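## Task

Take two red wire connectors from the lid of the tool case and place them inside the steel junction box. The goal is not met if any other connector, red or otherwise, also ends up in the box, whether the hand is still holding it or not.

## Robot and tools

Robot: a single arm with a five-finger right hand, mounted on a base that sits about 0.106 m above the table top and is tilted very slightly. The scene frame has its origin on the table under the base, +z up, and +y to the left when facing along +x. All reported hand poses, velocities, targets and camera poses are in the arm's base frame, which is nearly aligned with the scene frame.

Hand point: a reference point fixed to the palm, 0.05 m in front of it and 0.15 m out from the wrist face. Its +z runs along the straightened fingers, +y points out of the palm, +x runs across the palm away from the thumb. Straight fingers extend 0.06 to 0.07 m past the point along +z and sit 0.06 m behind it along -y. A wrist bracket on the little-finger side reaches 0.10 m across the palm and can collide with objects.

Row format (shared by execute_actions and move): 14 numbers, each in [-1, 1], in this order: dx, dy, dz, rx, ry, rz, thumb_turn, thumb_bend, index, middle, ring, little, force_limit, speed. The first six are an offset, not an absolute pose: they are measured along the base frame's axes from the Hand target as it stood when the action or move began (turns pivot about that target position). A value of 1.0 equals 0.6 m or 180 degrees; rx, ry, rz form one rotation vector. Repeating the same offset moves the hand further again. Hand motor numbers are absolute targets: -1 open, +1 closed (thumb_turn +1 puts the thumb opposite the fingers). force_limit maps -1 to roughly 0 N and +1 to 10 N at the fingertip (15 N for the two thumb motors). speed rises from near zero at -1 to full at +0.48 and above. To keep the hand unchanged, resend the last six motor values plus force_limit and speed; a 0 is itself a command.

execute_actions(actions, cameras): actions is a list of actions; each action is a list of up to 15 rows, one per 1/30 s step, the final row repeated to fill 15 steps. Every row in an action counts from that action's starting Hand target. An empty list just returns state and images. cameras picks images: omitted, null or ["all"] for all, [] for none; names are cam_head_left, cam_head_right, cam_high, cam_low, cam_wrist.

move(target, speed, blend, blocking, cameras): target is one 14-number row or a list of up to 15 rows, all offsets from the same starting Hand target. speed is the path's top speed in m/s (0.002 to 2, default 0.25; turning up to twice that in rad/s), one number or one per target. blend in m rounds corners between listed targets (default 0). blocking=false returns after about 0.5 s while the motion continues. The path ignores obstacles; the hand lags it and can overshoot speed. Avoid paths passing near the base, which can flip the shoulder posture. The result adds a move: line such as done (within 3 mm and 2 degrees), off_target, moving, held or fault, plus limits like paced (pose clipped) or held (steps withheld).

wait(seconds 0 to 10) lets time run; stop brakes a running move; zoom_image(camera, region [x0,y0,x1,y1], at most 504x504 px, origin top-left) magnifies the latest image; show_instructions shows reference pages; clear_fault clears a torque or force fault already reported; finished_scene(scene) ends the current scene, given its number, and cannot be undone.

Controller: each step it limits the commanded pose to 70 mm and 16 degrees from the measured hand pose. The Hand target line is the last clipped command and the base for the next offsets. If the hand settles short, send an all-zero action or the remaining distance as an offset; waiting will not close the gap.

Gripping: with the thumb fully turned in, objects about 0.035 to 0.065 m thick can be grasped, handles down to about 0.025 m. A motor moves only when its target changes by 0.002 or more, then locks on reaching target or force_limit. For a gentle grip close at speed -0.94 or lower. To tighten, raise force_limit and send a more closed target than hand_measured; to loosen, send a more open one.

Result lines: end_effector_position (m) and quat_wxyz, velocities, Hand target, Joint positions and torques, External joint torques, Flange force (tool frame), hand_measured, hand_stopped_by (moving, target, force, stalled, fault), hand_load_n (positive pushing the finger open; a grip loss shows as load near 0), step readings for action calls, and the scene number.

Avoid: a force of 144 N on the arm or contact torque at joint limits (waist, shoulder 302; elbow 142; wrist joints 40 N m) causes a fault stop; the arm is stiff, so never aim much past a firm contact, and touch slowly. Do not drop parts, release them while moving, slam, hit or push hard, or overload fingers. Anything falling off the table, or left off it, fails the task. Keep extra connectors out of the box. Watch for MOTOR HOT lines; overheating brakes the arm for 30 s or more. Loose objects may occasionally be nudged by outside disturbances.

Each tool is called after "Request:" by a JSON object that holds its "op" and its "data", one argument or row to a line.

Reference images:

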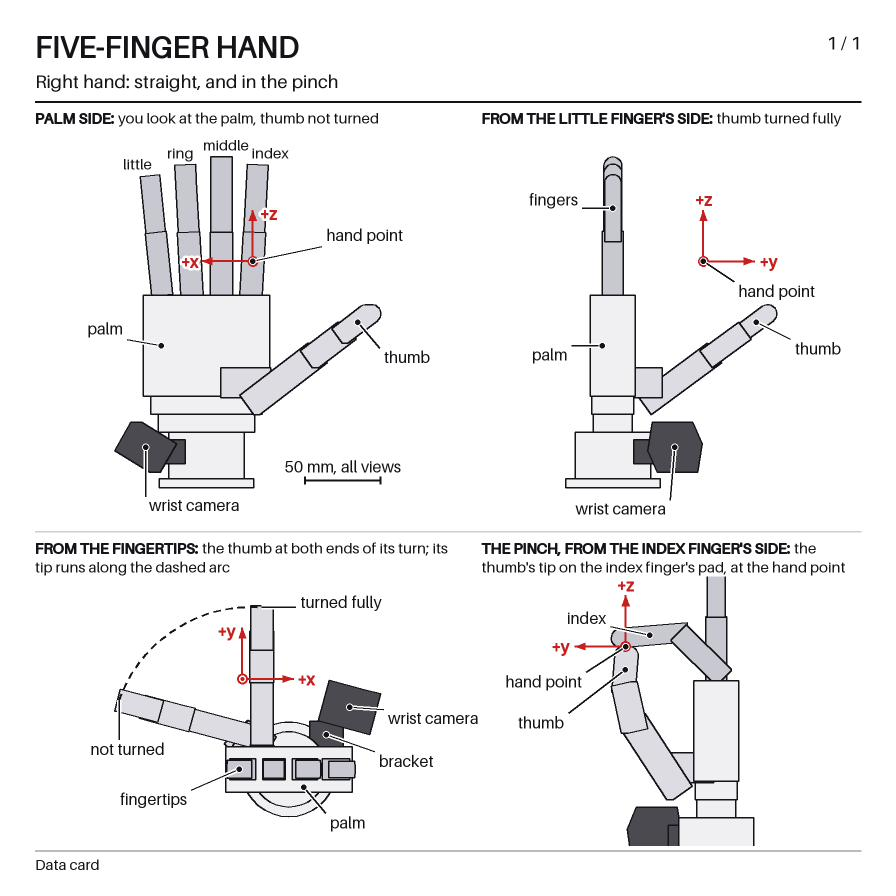

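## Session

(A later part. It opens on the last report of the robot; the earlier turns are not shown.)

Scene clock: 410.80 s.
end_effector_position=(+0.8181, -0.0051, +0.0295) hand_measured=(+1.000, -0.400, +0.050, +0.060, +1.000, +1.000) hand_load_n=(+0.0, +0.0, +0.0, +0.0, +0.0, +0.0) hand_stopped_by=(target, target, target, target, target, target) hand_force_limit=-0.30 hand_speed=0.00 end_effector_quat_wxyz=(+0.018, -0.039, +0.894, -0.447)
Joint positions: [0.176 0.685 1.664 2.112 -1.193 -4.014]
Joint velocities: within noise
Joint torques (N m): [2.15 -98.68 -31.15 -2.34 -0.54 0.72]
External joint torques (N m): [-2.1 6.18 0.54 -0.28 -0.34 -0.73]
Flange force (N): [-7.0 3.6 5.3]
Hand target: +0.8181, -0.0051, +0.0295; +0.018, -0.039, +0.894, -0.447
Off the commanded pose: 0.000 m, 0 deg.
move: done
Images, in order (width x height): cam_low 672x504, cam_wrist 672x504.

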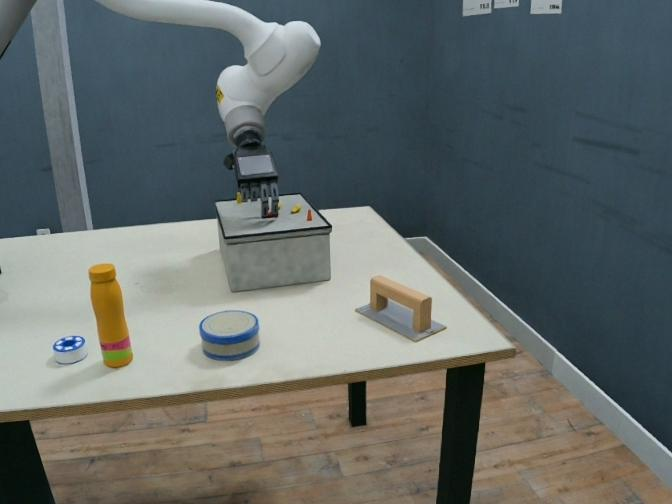

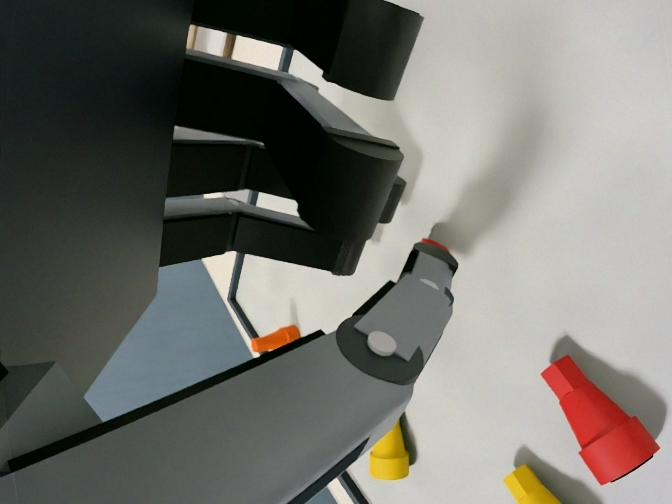

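Request:
{"op": "move", "data": {
  "target": [
    [0,0,0.045,0,0,0,1,-0.4,0.05,0.06,1,1,-0.3,0],
    [0.016,0.012,0.045,-0.0553,-0.0048,0,1,-0.52,0,0,1,1,-0.3,0],
    [0.016,0.012,0.0,-0.0553,-0.0048,0,1,-0.52,0,0,1,1,-0.3,0]
  ],
  "speed": 0.08,
  "cameras": ["cam_wrist"]
}}

Scene clock: 424.57 s.
end_effector_position=(+0.8277, +0.0021, +0.0296) hand_measured=(+1.000, -0.520, +0.000, +0.000, +1.000, +1.000) hand_load_n=(+0.5, +0.0, +0.0, +0.0, +0.0, +0.0) hand_stopped_by=(target, target, target, target, target, target) hand_force_limit=-0.30 hand_speed=0.00 end_effector_quat_wxyz=(+0.022, -0.037, +0.851, -0.523)
Joint positions: [0.225 0.743 1.633 1.999 -1.329 -3.93]
Joint velocities: within noise
Joint torques (N m): [2.28 -101.54 -30.83 -2.19 -0.63 0.85]
External joint torques (N m): [-2.3 5.3 0.99 -0.16 -0.47 -0.86]
Flange force (N): [-5.1 3.6 4.1]
Hand target: +0.8277, +0.0021, +0.0295; +0.022, -0.037, +0.851, -0.523
Off the commanded pose: 0.000 m, 0 deg.
move: done
Images, in order (width x height): cam_wrist 672x504.

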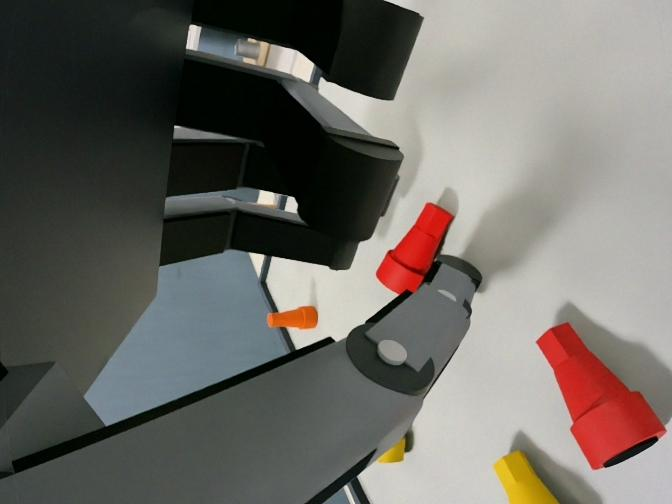

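Request:
{"op": "move", "data": {
  "target": [
    [0,0,0.04,0,0,0,1,-0.52,0,0,1,1,-0.3,0],
    [-0.0065,0.0015,0.04,0,0,-0.1,1,-0.52,0,0,1,1,-0.3,0],
    [-0.0065,0.0015,-0.006,0,0,-0.1,1,-0.52,0,0,1,1,-0.3,0]
  ],
  "speed": 0.08,
  "cameras": ["cam_wrist"]
}}

Scene clock: 433.30 s.
end_effector_position=(+0.8238, +0.0030, +0.0260) hand_measured=(+1.000, -0.520, +0.000, +0.000, +1.000, +1.000) hand_load_n=(+0.0, +0.0, +0.0, +0.0, +0.0, +0.0) hand_stopped_by=(target, target, target, target, target, target) hand_force_limit=-0.30 hand_speed=0.00 end_effector_quat_wxyz=(-0.061, +0.096, +0.847, -0.520)
Joint positions: [0.215 0.82 1.48 2.205 -1.555 -3.883]
Joint velocities: within noise
Joint torques (N m): [2.27 -111.31 -31.79 -2.79 -0.36 0.73]
External joint torques (N m): [-2.18 8.27 0.88 -0.2 -0.79 -0.73]
Flange force (N): [-9.2 7.8 1.7]
Hand target: +0.8238, +0.0030, +0.0259; -0.061, +0.096, +0.847, -0.520
Off the commanded pose: 0.000 m, 0 deg.
move: done
Images, in order (width x height): cam_wrist 672x504.

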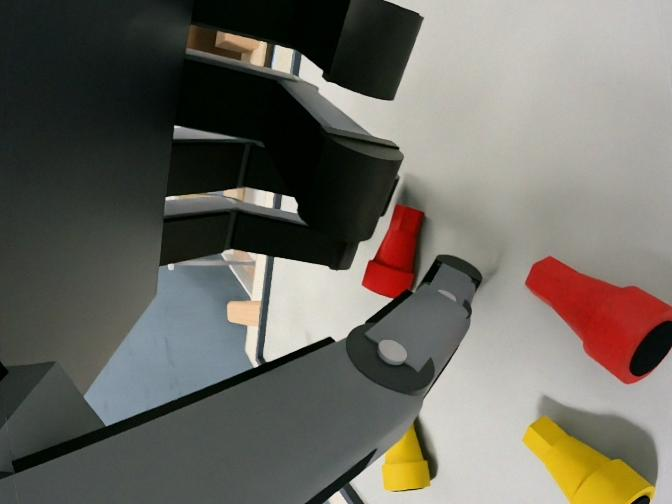

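Request:
{"op": "move", "data": {
  "target": [0.004,0,-0.007,0,0,0,1,-0.52,0,0,1,1,-0.3,0],
  "speed": 0.02,
  "cameras": []
}}

Request:
{"op": "move", "data": {
  "target": [0,0,0,0,0,0,1,-0.52,0.7,0.8,1,1,-0.3,-0.85],
  "cameras": ["cam_wrist"]
}}

Scene clock: 438.37 s.
end_effector_position=(+0.8262, +0.0030, +0.0218) hand_measured=(+1.000, -0.520, +0.000, +0.000, +1.000, +1.000) hand_load_n=(-1.0, -0.5, +0.0, +0.0, +0.0, +0.0) hand_stopped_by=(target, target, target, target, target, target) hand_force_limit=-0.30 hand_speed=0.00 end_effector_quat_wxyz=(-0.061, +0.096, +0.847, -0.520)
Joint positions: [0.214 0.828 1.475 2.205 -1.553 -3.881]
Joint velocities: within noise
Joint torques (N m): [1.79 -105.2 -32 -2.48 0.78 0.87]
External joint torques (N m): [-1.67 1.76 1.11 -0.5 -1.93 -0.88]
Flange force (N): [-2.2 -0.4 0.3]
Hand target: +0.8262, +0.0030, +0.0217; -0.061, +0.096, +0.847, -0.520
Off the commanded pose: 0.000 m, 0 deg.
move: done
No camera images: "cameras" was empty.

Scene clock: 440.30 s.
end_effector_position=(+0.8262, +0.0030, +0.0217) hand_measured=(+1.000, -0.520, +0.318, +0.692, +1.000, +1.000) hand_load_n=(-1.5, +1.5, +0.5, +3.5, +0.5, +0.0) hand_stopped_by=(target, target, force, force, target, target) hand_force_limit=-0.30 hand_speed=-0.85 end_effector_quat_wxyz=(-0.061, +0.096, +0.847, -0.520)
Joint positions: [0.214 0.828 1.475 2.205 -1.553 -3.881]
Joint velocities: within noise
Joint torques (N m): [2.18 -106.1 -30.39 -2.2 -0.03 0.68]
External joint torques (N m): [-2.07 2.79 -0.52 -0.78 -1.11 -0.69]
Flange force (N): [-6.6 1.6 0.1]
Hand target: +0.8262, +0.0030, +0.0217; -0.061, +0.096, +0.847, -0.520
Off the commanded pose: 0.000 m, 0 deg.
move: done
Images, in order (width x height): cam_wrist 672x504.

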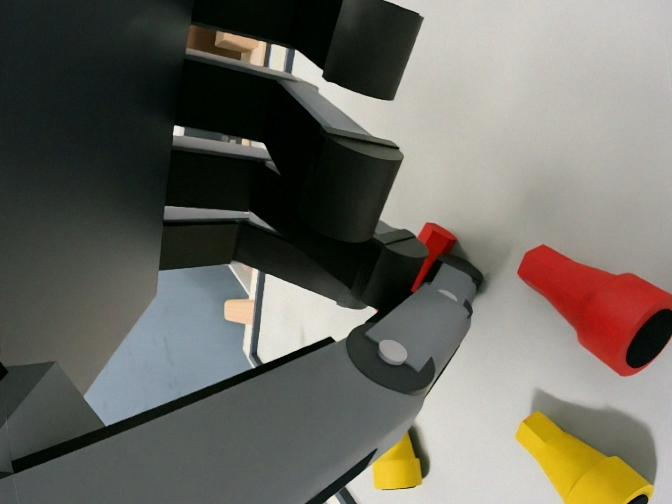

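Request:
{"op": "move", "data": {
  "target": [
    [0,0,0,0,0,0,1,-0.52,0.75,0.8,1,1,-0.1,-0.85],
    [0,0,0.02,0,0,0,1,-0.52,0.75,0.8,1,1,-0.1,-0.85]
  ],
  "speed": 0.03,
  "cameras": ["cam_wrist"]
}}

Scene clock: 446.80 s.
end_effector_position=(+0.8262, +0.0030, +0.0336) hand_measured=(+1.000, -0.520, +0.750, +0.692, +1.000, +1.000) hand_load_n=(-0.5, +2.0, +0.0, +3.0, +0.0, +0.0) hand_stopped_by=(target, target, target, force, target, target) hand_force_limit=-0.10 hand_speed=-0.85 end_effector_quat_wxyz=(-0.061, +0.096, +0.847, -0.520)
Joint positions: [0.214 0.815 1.473 2.205 -1.562 -3.893]
Joint velocities: within noise
Joint torques (N m): [2.1 -108.17 -32.11 -2.75 -0.66 0.67]
External joint torques (N m): [-1.7 5.59 0.87 -0.28 -0.46 -0.67]
Flange force (N): [-6.0 4.8 1.7]
Hand target: +0.8262, +0.0030, +0.0337; -0.061, +0.096, +0.847, -0.520
Off the commanded pose: 0.000 m, 0 deg.
move: done
Images, in order (width x height): cam_wrist 672x504.

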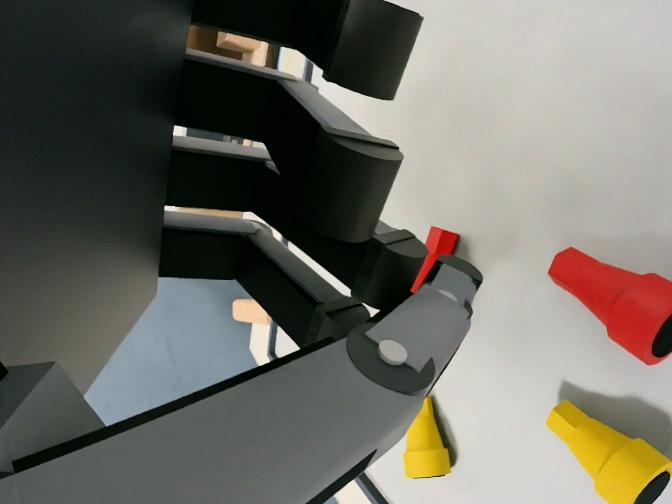

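Request:
{"op": "move", "data": {
  "target": [0,0,0.18,0,0,0,1,-0.52,0.75,0.8,1,1,-0.1,-0.85],
  "speed": 0.08,
  "cameras": ["cam_wrist","cam_high"]
}}

Scene clock: 452.90 s.
end_effector_position=(+0.8262, +0.0030, +0.1416) hand_measured=(+1.000, -0.520, +0.750, +0.692, +1.000, +1.000) hand_load_n=(-0.5, +2.0, +0.5, +3.0, +0.0, +0.0) hand_stopped_by=(target, target, target, force, target, target) hand_force_limit=-0.10 hand_speed=-0.85 end_effector_quat_wxyz=(-0.061, +0.096, +0.847, -0.520)
Joint positions: [0.214 0.709 1.438 2.201 -1.645 -4.007]
Joint velocities: within noise
Joint torques (N m): [2.34 -104.1 -34.94 -3.06 -0.38 0.34]
External joint torques (N m): [-2.36 6.19 0.76 -0.28 -0.61 -0.34]
Flange force (N): [-7.6 4.9 1.3]
Hand target: +0.8262, +0.0030, +0.1417; -0.061, +0.096, +0.847, -0.520
Off the commanded pose: 0.000 m, 0 deg.
move: done
Images, in order (width x height): cam_high 672x504, cam_wrist 672x504.

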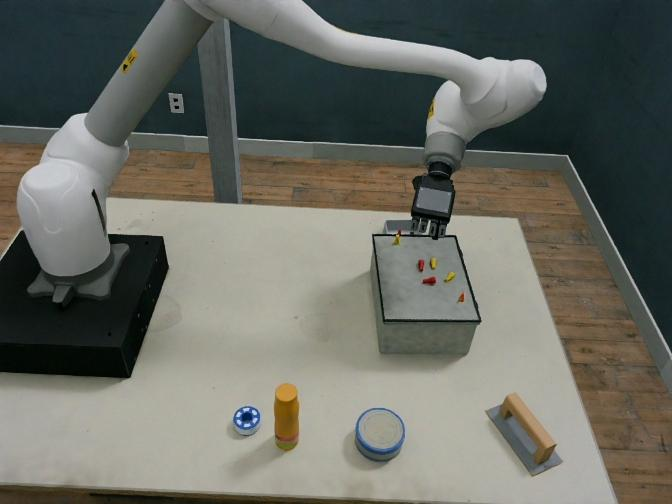

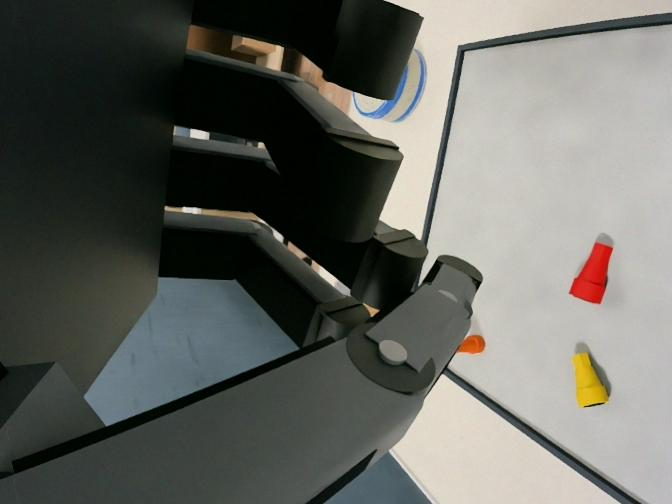

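Request:
{"op": "zoom_image", "data": {
  "camera": "cam_high",
  "region": [365, 225, 485, 330]
}}

Scaled by 4.200.

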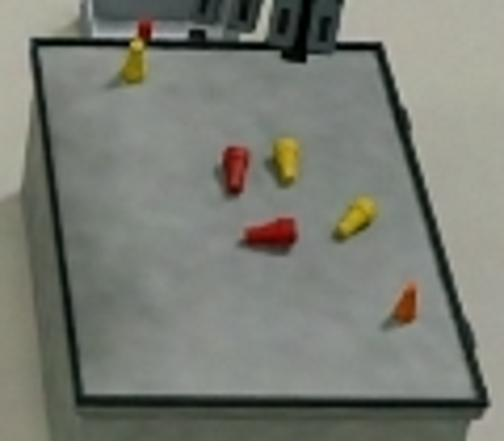

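Request:
{"op": "move", "data": {
  "target": [
    [0.008,0.02,0,0,0,0,1,-0.45,0,0,1,1,-0.3,0],
    [0.008,0.02,-0.185,0,0,0,1,-0.45,0,0,1,1,-0.3,0]
  ],
  "speed": 0.1,
  "cameras": ["cam_wrist"]
}}

Scene clock: 470.97 s.
end_effector_position=(+0.8310, +0.0150, +0.0308) hand_measured=(+1.000, -0.454, +0.000, +0.000, +1.000, +1.000) hand_load_n=(+0.0, +0.0, +0.0, +0.0, +0.0, +0.0) hand_stopped_by=(target, force, target, target, target, target) hand_force_limit=-0.30 hand_speed=0.00 end_effector_quat_wxyz=(-0.061, +0.096, +0.847, -0.520)
Joint positions: [0.227 0.828 1.454 2.213 -1.573 -3.893]
Joint velocities: within noise
Joint torques (N m): [2.35 -111.74 -32.19 -2.86 -0.79 1.03]
External joint torques (N m): [-2.5 7.64 0.72 -0.2 -0.35 -1.04]
Flange force (N): [-9.3 6.8 2.0]
Hand target: +0.8310, +0.0150, +0.0307; -0.061, +0.096, +0.847, -0.520
Off the commanded pose: 0.000 m, 0 deg.
move: done
Images, in order (width x height): cam_wrist 672x504.

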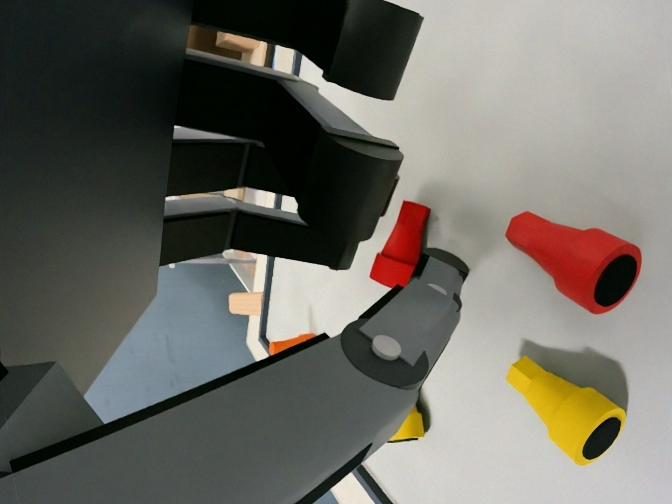

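Request:
{"op": "move", "data": {
  "target": [
    [0.0113,-0.001,-0.0135,0,0,0,1,-0.45,0,0,1,1,-0.3,0],
    [0.0113,-0.001,-0.0135,0,0,0,1,-0.45,0.7,0.8,1,1,-0.3,-0.85]
  ],
  "speed": 0.025,
  "cameras": ["cam_wrist"]
}}

Scene clock: 475.73 s.
end_effector_position=(+0.8378, +0.0144, +0.0226) hand_measured=(+1.000, -0.456, +0.262, +0.220, +1.000, +1.000) hand_load_n=(+0.0, +7.5, +4.0, +2.5, +0.0, +0.0) hand_stopped_by=(target, force, force, force, target, target) hand_force_limit=-0.30 hand_speed=-0.85 end_effector_quat_wxyz=(-0.061, +0.096, +0.847, -0.520)
Joint positions: [0.224 0.844 1.439 2.211 -1.571 -3.893]
Joint velocities: within noise
Joint torques (N m): [2.42 -111.02 -31.88 -2.64 -0.62 0.66]
External joint torques (N m): [-2.35 6.26 0.58 -0.41 -0.51 -0.67]
Flange force (N): [-7.8 5.5 1.8]
Hand target: +0.8378, +0.0144, +0.0226; -0.061, +0.096, +0.847, -0.520
Off the commanded pose: 0.000 m, 0 deg.
move: done
Images, in order (width x height): cam_wrist 672x504.

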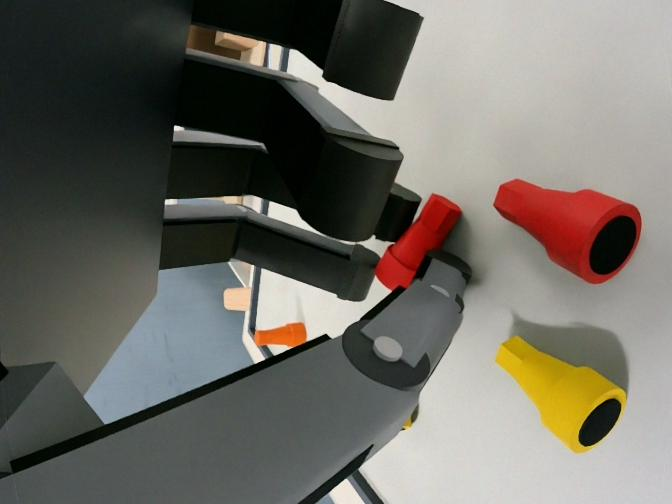

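Excellent three-point grip. Test lift.

Request:
{"op": "move", "data": {
  "target": [0,0,0.025,0,0,0,1,-0.45,0.7,0.8,1,1,-0.3,-0.85],
  "speed": 0.03,
  "cameras": ["cam_wrist"]
}}

Scene clock: 479.07 s.
end_effector_position=(+0.8377, +0.0144, +0.0375) hand_measured=(+1.000, -0.456, +0.262, +0.220, +1.000, +1.000) hand_load_n=(+1.0, +5.5, +2.0, +3.0, +0.0, +0.0) hand_stopped_by=(target, force, force, force, target, target) hand_force_limit=-0.30 hand_speed=-0.85 end_effector_quat_wxyz=(-0.061, +0.096, +0.847, -0.520)
Joint positions: [0.224 0.828 1.436 2.211 -1.582 -3.907]
Joint velocities: within noise
Joint torques (N m): [2.08 -111.91 -32.55 -2.87 -0.52 0.67]
External joint torques (N m): [-1.95 7.81 0.8 -0.22 -0.59 -0.67]
Flange force (N): [-8.9 7.3 1.3]
Hand target: +0.8378, +0.0144, +0.0376; -0.061, +0.096, +0.847, -0.520
Off the commanded pose: 0.000 m, 0 deg.
move: done
Images, in order (width x height): cam_wrist 672x504.

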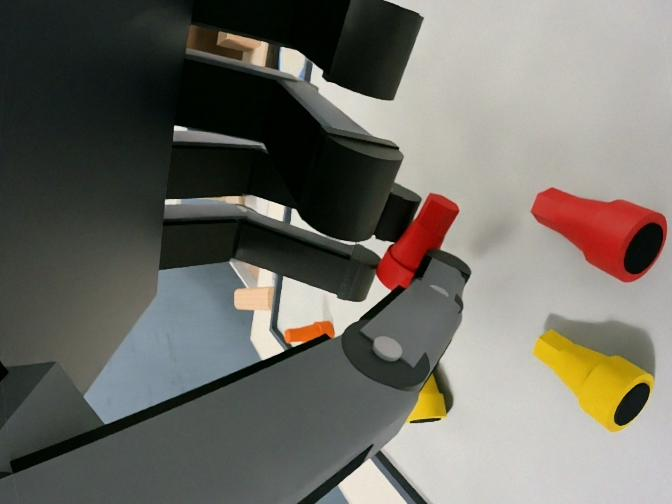

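Request:
{"op": "move", "data": {
  "target": [
    [0,0,0.17,0,0,0,1,-0.45,0.7,0.8,1,1,-0.3,-0.85],
    [-0.08,0.451,0.17,0,0,0.172,1,-0.45,0.7,0.8,1,1,-0.3,-0.85],
    [-0.08,0.451,-0.07,0,0,0.172,1,-0.45,0.7,0.8,1,1,-0.3,-0.85]
  ],
  "speed": 0.14,
  "cameras": ["cam_wrist","cam_high"]
}}

Scene clock: 491.10 s.
end_effector_position=(+0.7897, +0.2850, -0.0043) hand_measured=(+1.000, -0.456, +0.262, +0.220, +1.000, +1.000) hand_load_n=(+0.5, +5.5, +2.0, +3.0, +0.0, +0.0) hand_stopped_by=(target, force, force, force, target, target) hand_force_limit=-0.30 hand_speed=-0.85 end_effector_quat_wxyz=(+0.080, -0.133, +0.842, -0.517)
Joint positions: [0.564 0.824 1.548 2.074 -1.4 -3.897]
Joint velocities: within noise
Joint torques (N m): [1.41 -108.64 -30.6 -2.31 -0.63 0.74]
External joint torques (N m): [-1.59 6.93 0.9 -0.22 -0.49 -0.74]
Flange force (N): [-7.0 6.3 3.2]
Hand target: +0.7898, +0.2850, -0.0044; +0.080, -0.133, +0.842, -0.517
Off the commanded pose: 0.000 m, 0 deg.
move: done
Images, in order (width x height): cam_high 672x504, cam_wrist 672x504.

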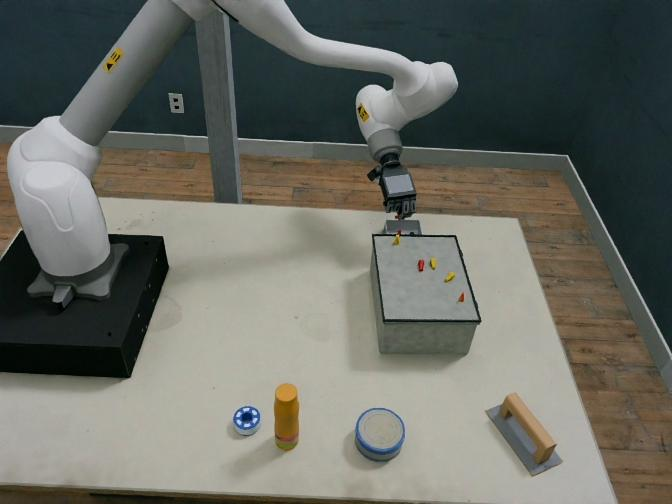

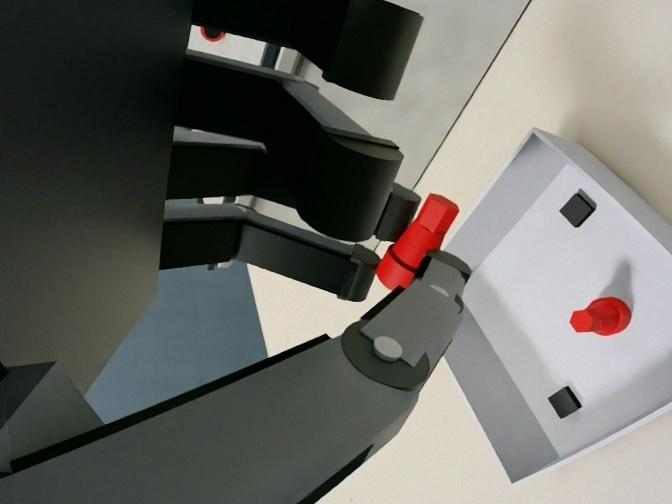

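Request:
{"op": "move", "data": {
  "target": [
    [-0.02,-0.017,0,0,0,0,1,-0.45,0.7,0.8,1,1,-0.3,-0.85],
    [-0.02,-0.017,-0.075,0,0,0,1,-0.45,0.7,0.8,1,1,-0.3,-0.85]
  ],
  "speed": 0.08,
  "cameras": ["cam_wrist"]
}}

Scene clock: 499.23 s.
end_effector_position=(+0.7778, +0.2748, -0.0493) hand_measured=(+1.000, -0.456, +0.262, +0.220, +1.000, +1.000) hand_load_n=(+0.5, +5.5, +2.0, +3.0, +0.5, +0.5) hand_stopped_by=(target, force, force, force, target, target) hand_force_limit=-0.30 hand_speed=-0.85 end_effector_quat_wxyz=(+0.080, -0.133, +0.842, -0.517)
Joint positions: [0.561 0.861 1.586 2.059 -1.363 -3.831]
Joint velocities: within noise
Joint torques (N m): [1.78 -108.5 -28.54 -2.05 -0.73 0.77]
External joint torques (N m): [-2.93 6.01 0.82 -0.2 -0.47 -0.77]
Flange force (N): [-6.2 4.8 4.7]
Hand target: +0.7778, +0.2748, -0.0494; +0.080, -0.133, +0.842, -0.517
Off the commanded pose: 0.000 m, 0 deg.
move: done
Images, in order (width x height): cam_wrist 672x504.

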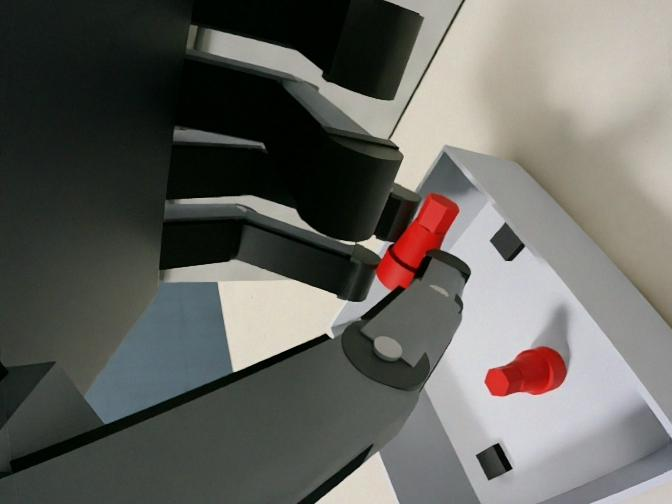

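Request:
{"op": "move", "data": {
  "target": [
    [0,0,-0.066,0,0,0,1,-0.45,0.7,0.8,1,1,-0.3,-0.85]
  ],
  "speed": 0.04,
  "cameras": ["cam_wrist"]
}}

Scene clock: 516.90 s.
end_effector_position=(+0.7779, +0.2750, -0.0888) hand_measured=(+1.000, -0.454, +0.262, +0.234, +1.000, +1.000) hand_load_n=(+0.0, -0.5, +0.0, -26.5, +0.0, +0.0) hand_stopped_by=(target, force, force, force, target, target) hand_force_limit=-0.30 hand_speed=-0.85 end_effector_quat_wxyz=(+0.081, -0.133, +0.842, -0.517)
Joint positions: [0.561 0.911 1.58 2.05 -1.342 -3.79]
Joint velocities: within noise
Joint torques (N m): [-21.45 -59.1 1.37 5.46 3.5 -0.07]
External joint torques (N m): [21.12 -45.32 -27.88 -7.61 -4.74 0.07]
Flange force (N): [-16.7 -35.2 -49.1]
Hand target: +0.7778, +0.2748, -0.0890; +0.080, -0.133, +0.842, -0.517
Off the commanded pose: 0.000 m, 0 deg.
move: done
Images, in order (width x height): cam_wrist 672x504.

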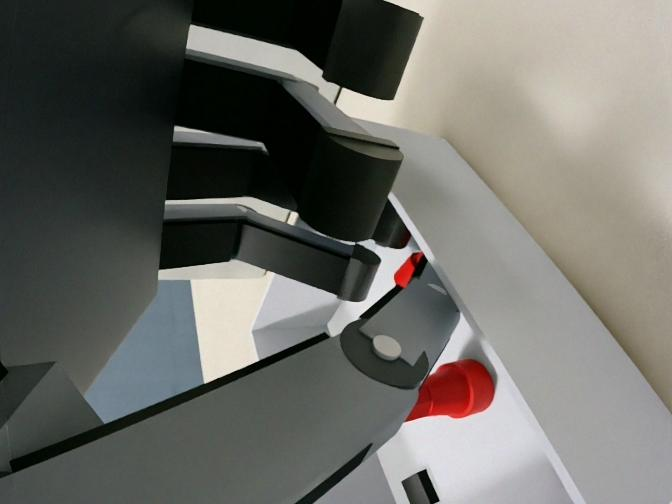

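Request:
{"op": "move", "data": {
  "target": [
    [0.006,0,0.01,0,0,0,1,-0.45,0.701,0.8,1,1,-0.3,-0.85]
  ],
  "speed": 0.02,
  "cameras": ["cam_wrist"]
}}

Scene clock: 520.80 s.
end_effector_position=(+0.7813, +0.2748, -0.0831) hand_measured=(+1.000, -0.454, +0.262, +0.234, +1.000, +1.000) hand_load_n=(+0.0, +0.0, +0.0, -8.0, +0.0, +0.0) hand_stopped_by=(target, force, force, force, target, target) hand_force_limit=-0.30 hand_speed=-0.85 end_effector_quat_wxyz=(+0.080, -0.133, +0.842, -0.517)
Joint positions: [0.559 0.906 1.575 2.051 -1.346 -3.801]
Joint velocities: within noise
Joint torques (N m): [-5.22 -108.94 -25.55 -2.79 -1.72 0.48]
External joint torques (N m): [4.57 4.65 -1.34 0.62 0.49 -0.48]
Flange force (N): [-6.6 8.6 -4.3]
Hand target: +0.7814, +0.2748, -0.0830; +0.080, -0.133, +0.842, -0.517
Off the commanded pose: 0.000 m, 0 deg.
move: done
Images, in order (width x height): cam_wrist 672x504.

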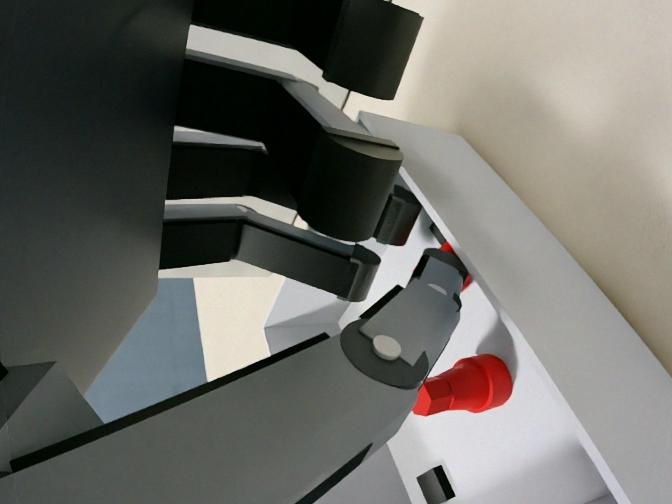

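Request:
{"op": "move", "data": {
  "target": [
    [0.005,0,0.006,0,0,0,1,-0.45,0.701,0.8,1,1,-0.3,-0.85],
    [0.005,0,0.2,0,0,0,1,-0.45,0.701,0.8,1,1,-0.3,-0.85]
  ],
  "speed": 0.06,
  "cameras": ["cam_wrist","cam_high"]
}}

Scene clock: 526.40 s.
end_effector_position=(+0.7843, +0.2748, +0.0369) hand_measured=(+1.000, -0.454, +0.262, +0.234, +1.000, +1.000) hand_load_n=(+0.0, +0.0, +0.0, +0.0, +0.5, +0.0) hand_stopped_by=(target, force, force, force, target, target) hand_force_limit=-0.30 hand_speed=-0.85 end_effector_quat_wxyz=(+0.080, -0.133, +0.842, -0.517)
Joint positions: [0.557 0.765 1.568 2.075 -1.415 -3.934]
Joint velocities: within noise
Joint torques (N m): [1.65 -104.48 -31.31 -2.37 -0.63 0.9]
External joint torques (N m): [-2.23 5.63 0.5 -0.26 -0.45 -0.91]
Flange force (N): [-7.0 4.1 3.2]
Hand target: +0.7844, +0.2748, +0.0370; +0.080, -0.133, +0.842, -0.517
Off the commanded pose: 0.000 m, 0 deg.
move: done
Images, in order (width x height): cam_high 672x504, cam_wrist 672x504.

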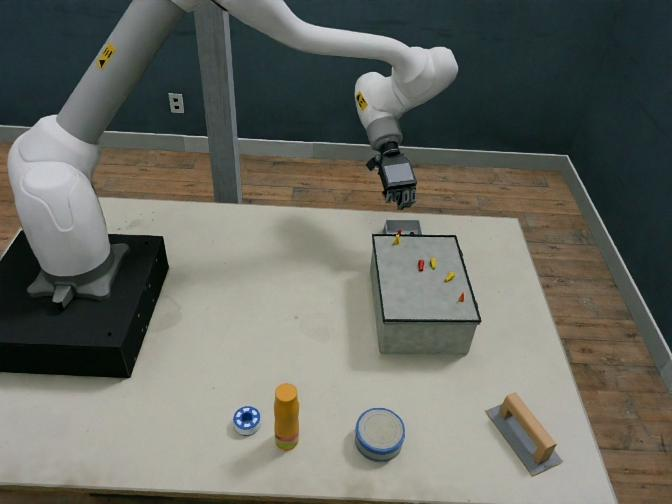

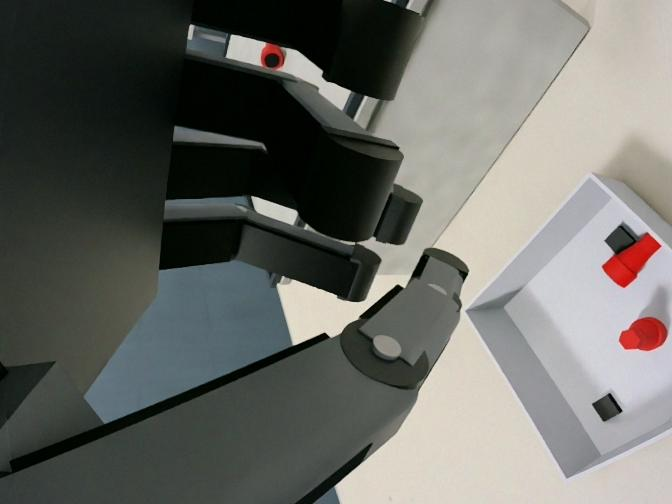

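Both inside.

Request:
{"op": "finished_scene", "data": {
  "scene": 3
}}

The scene is finished: the task was done.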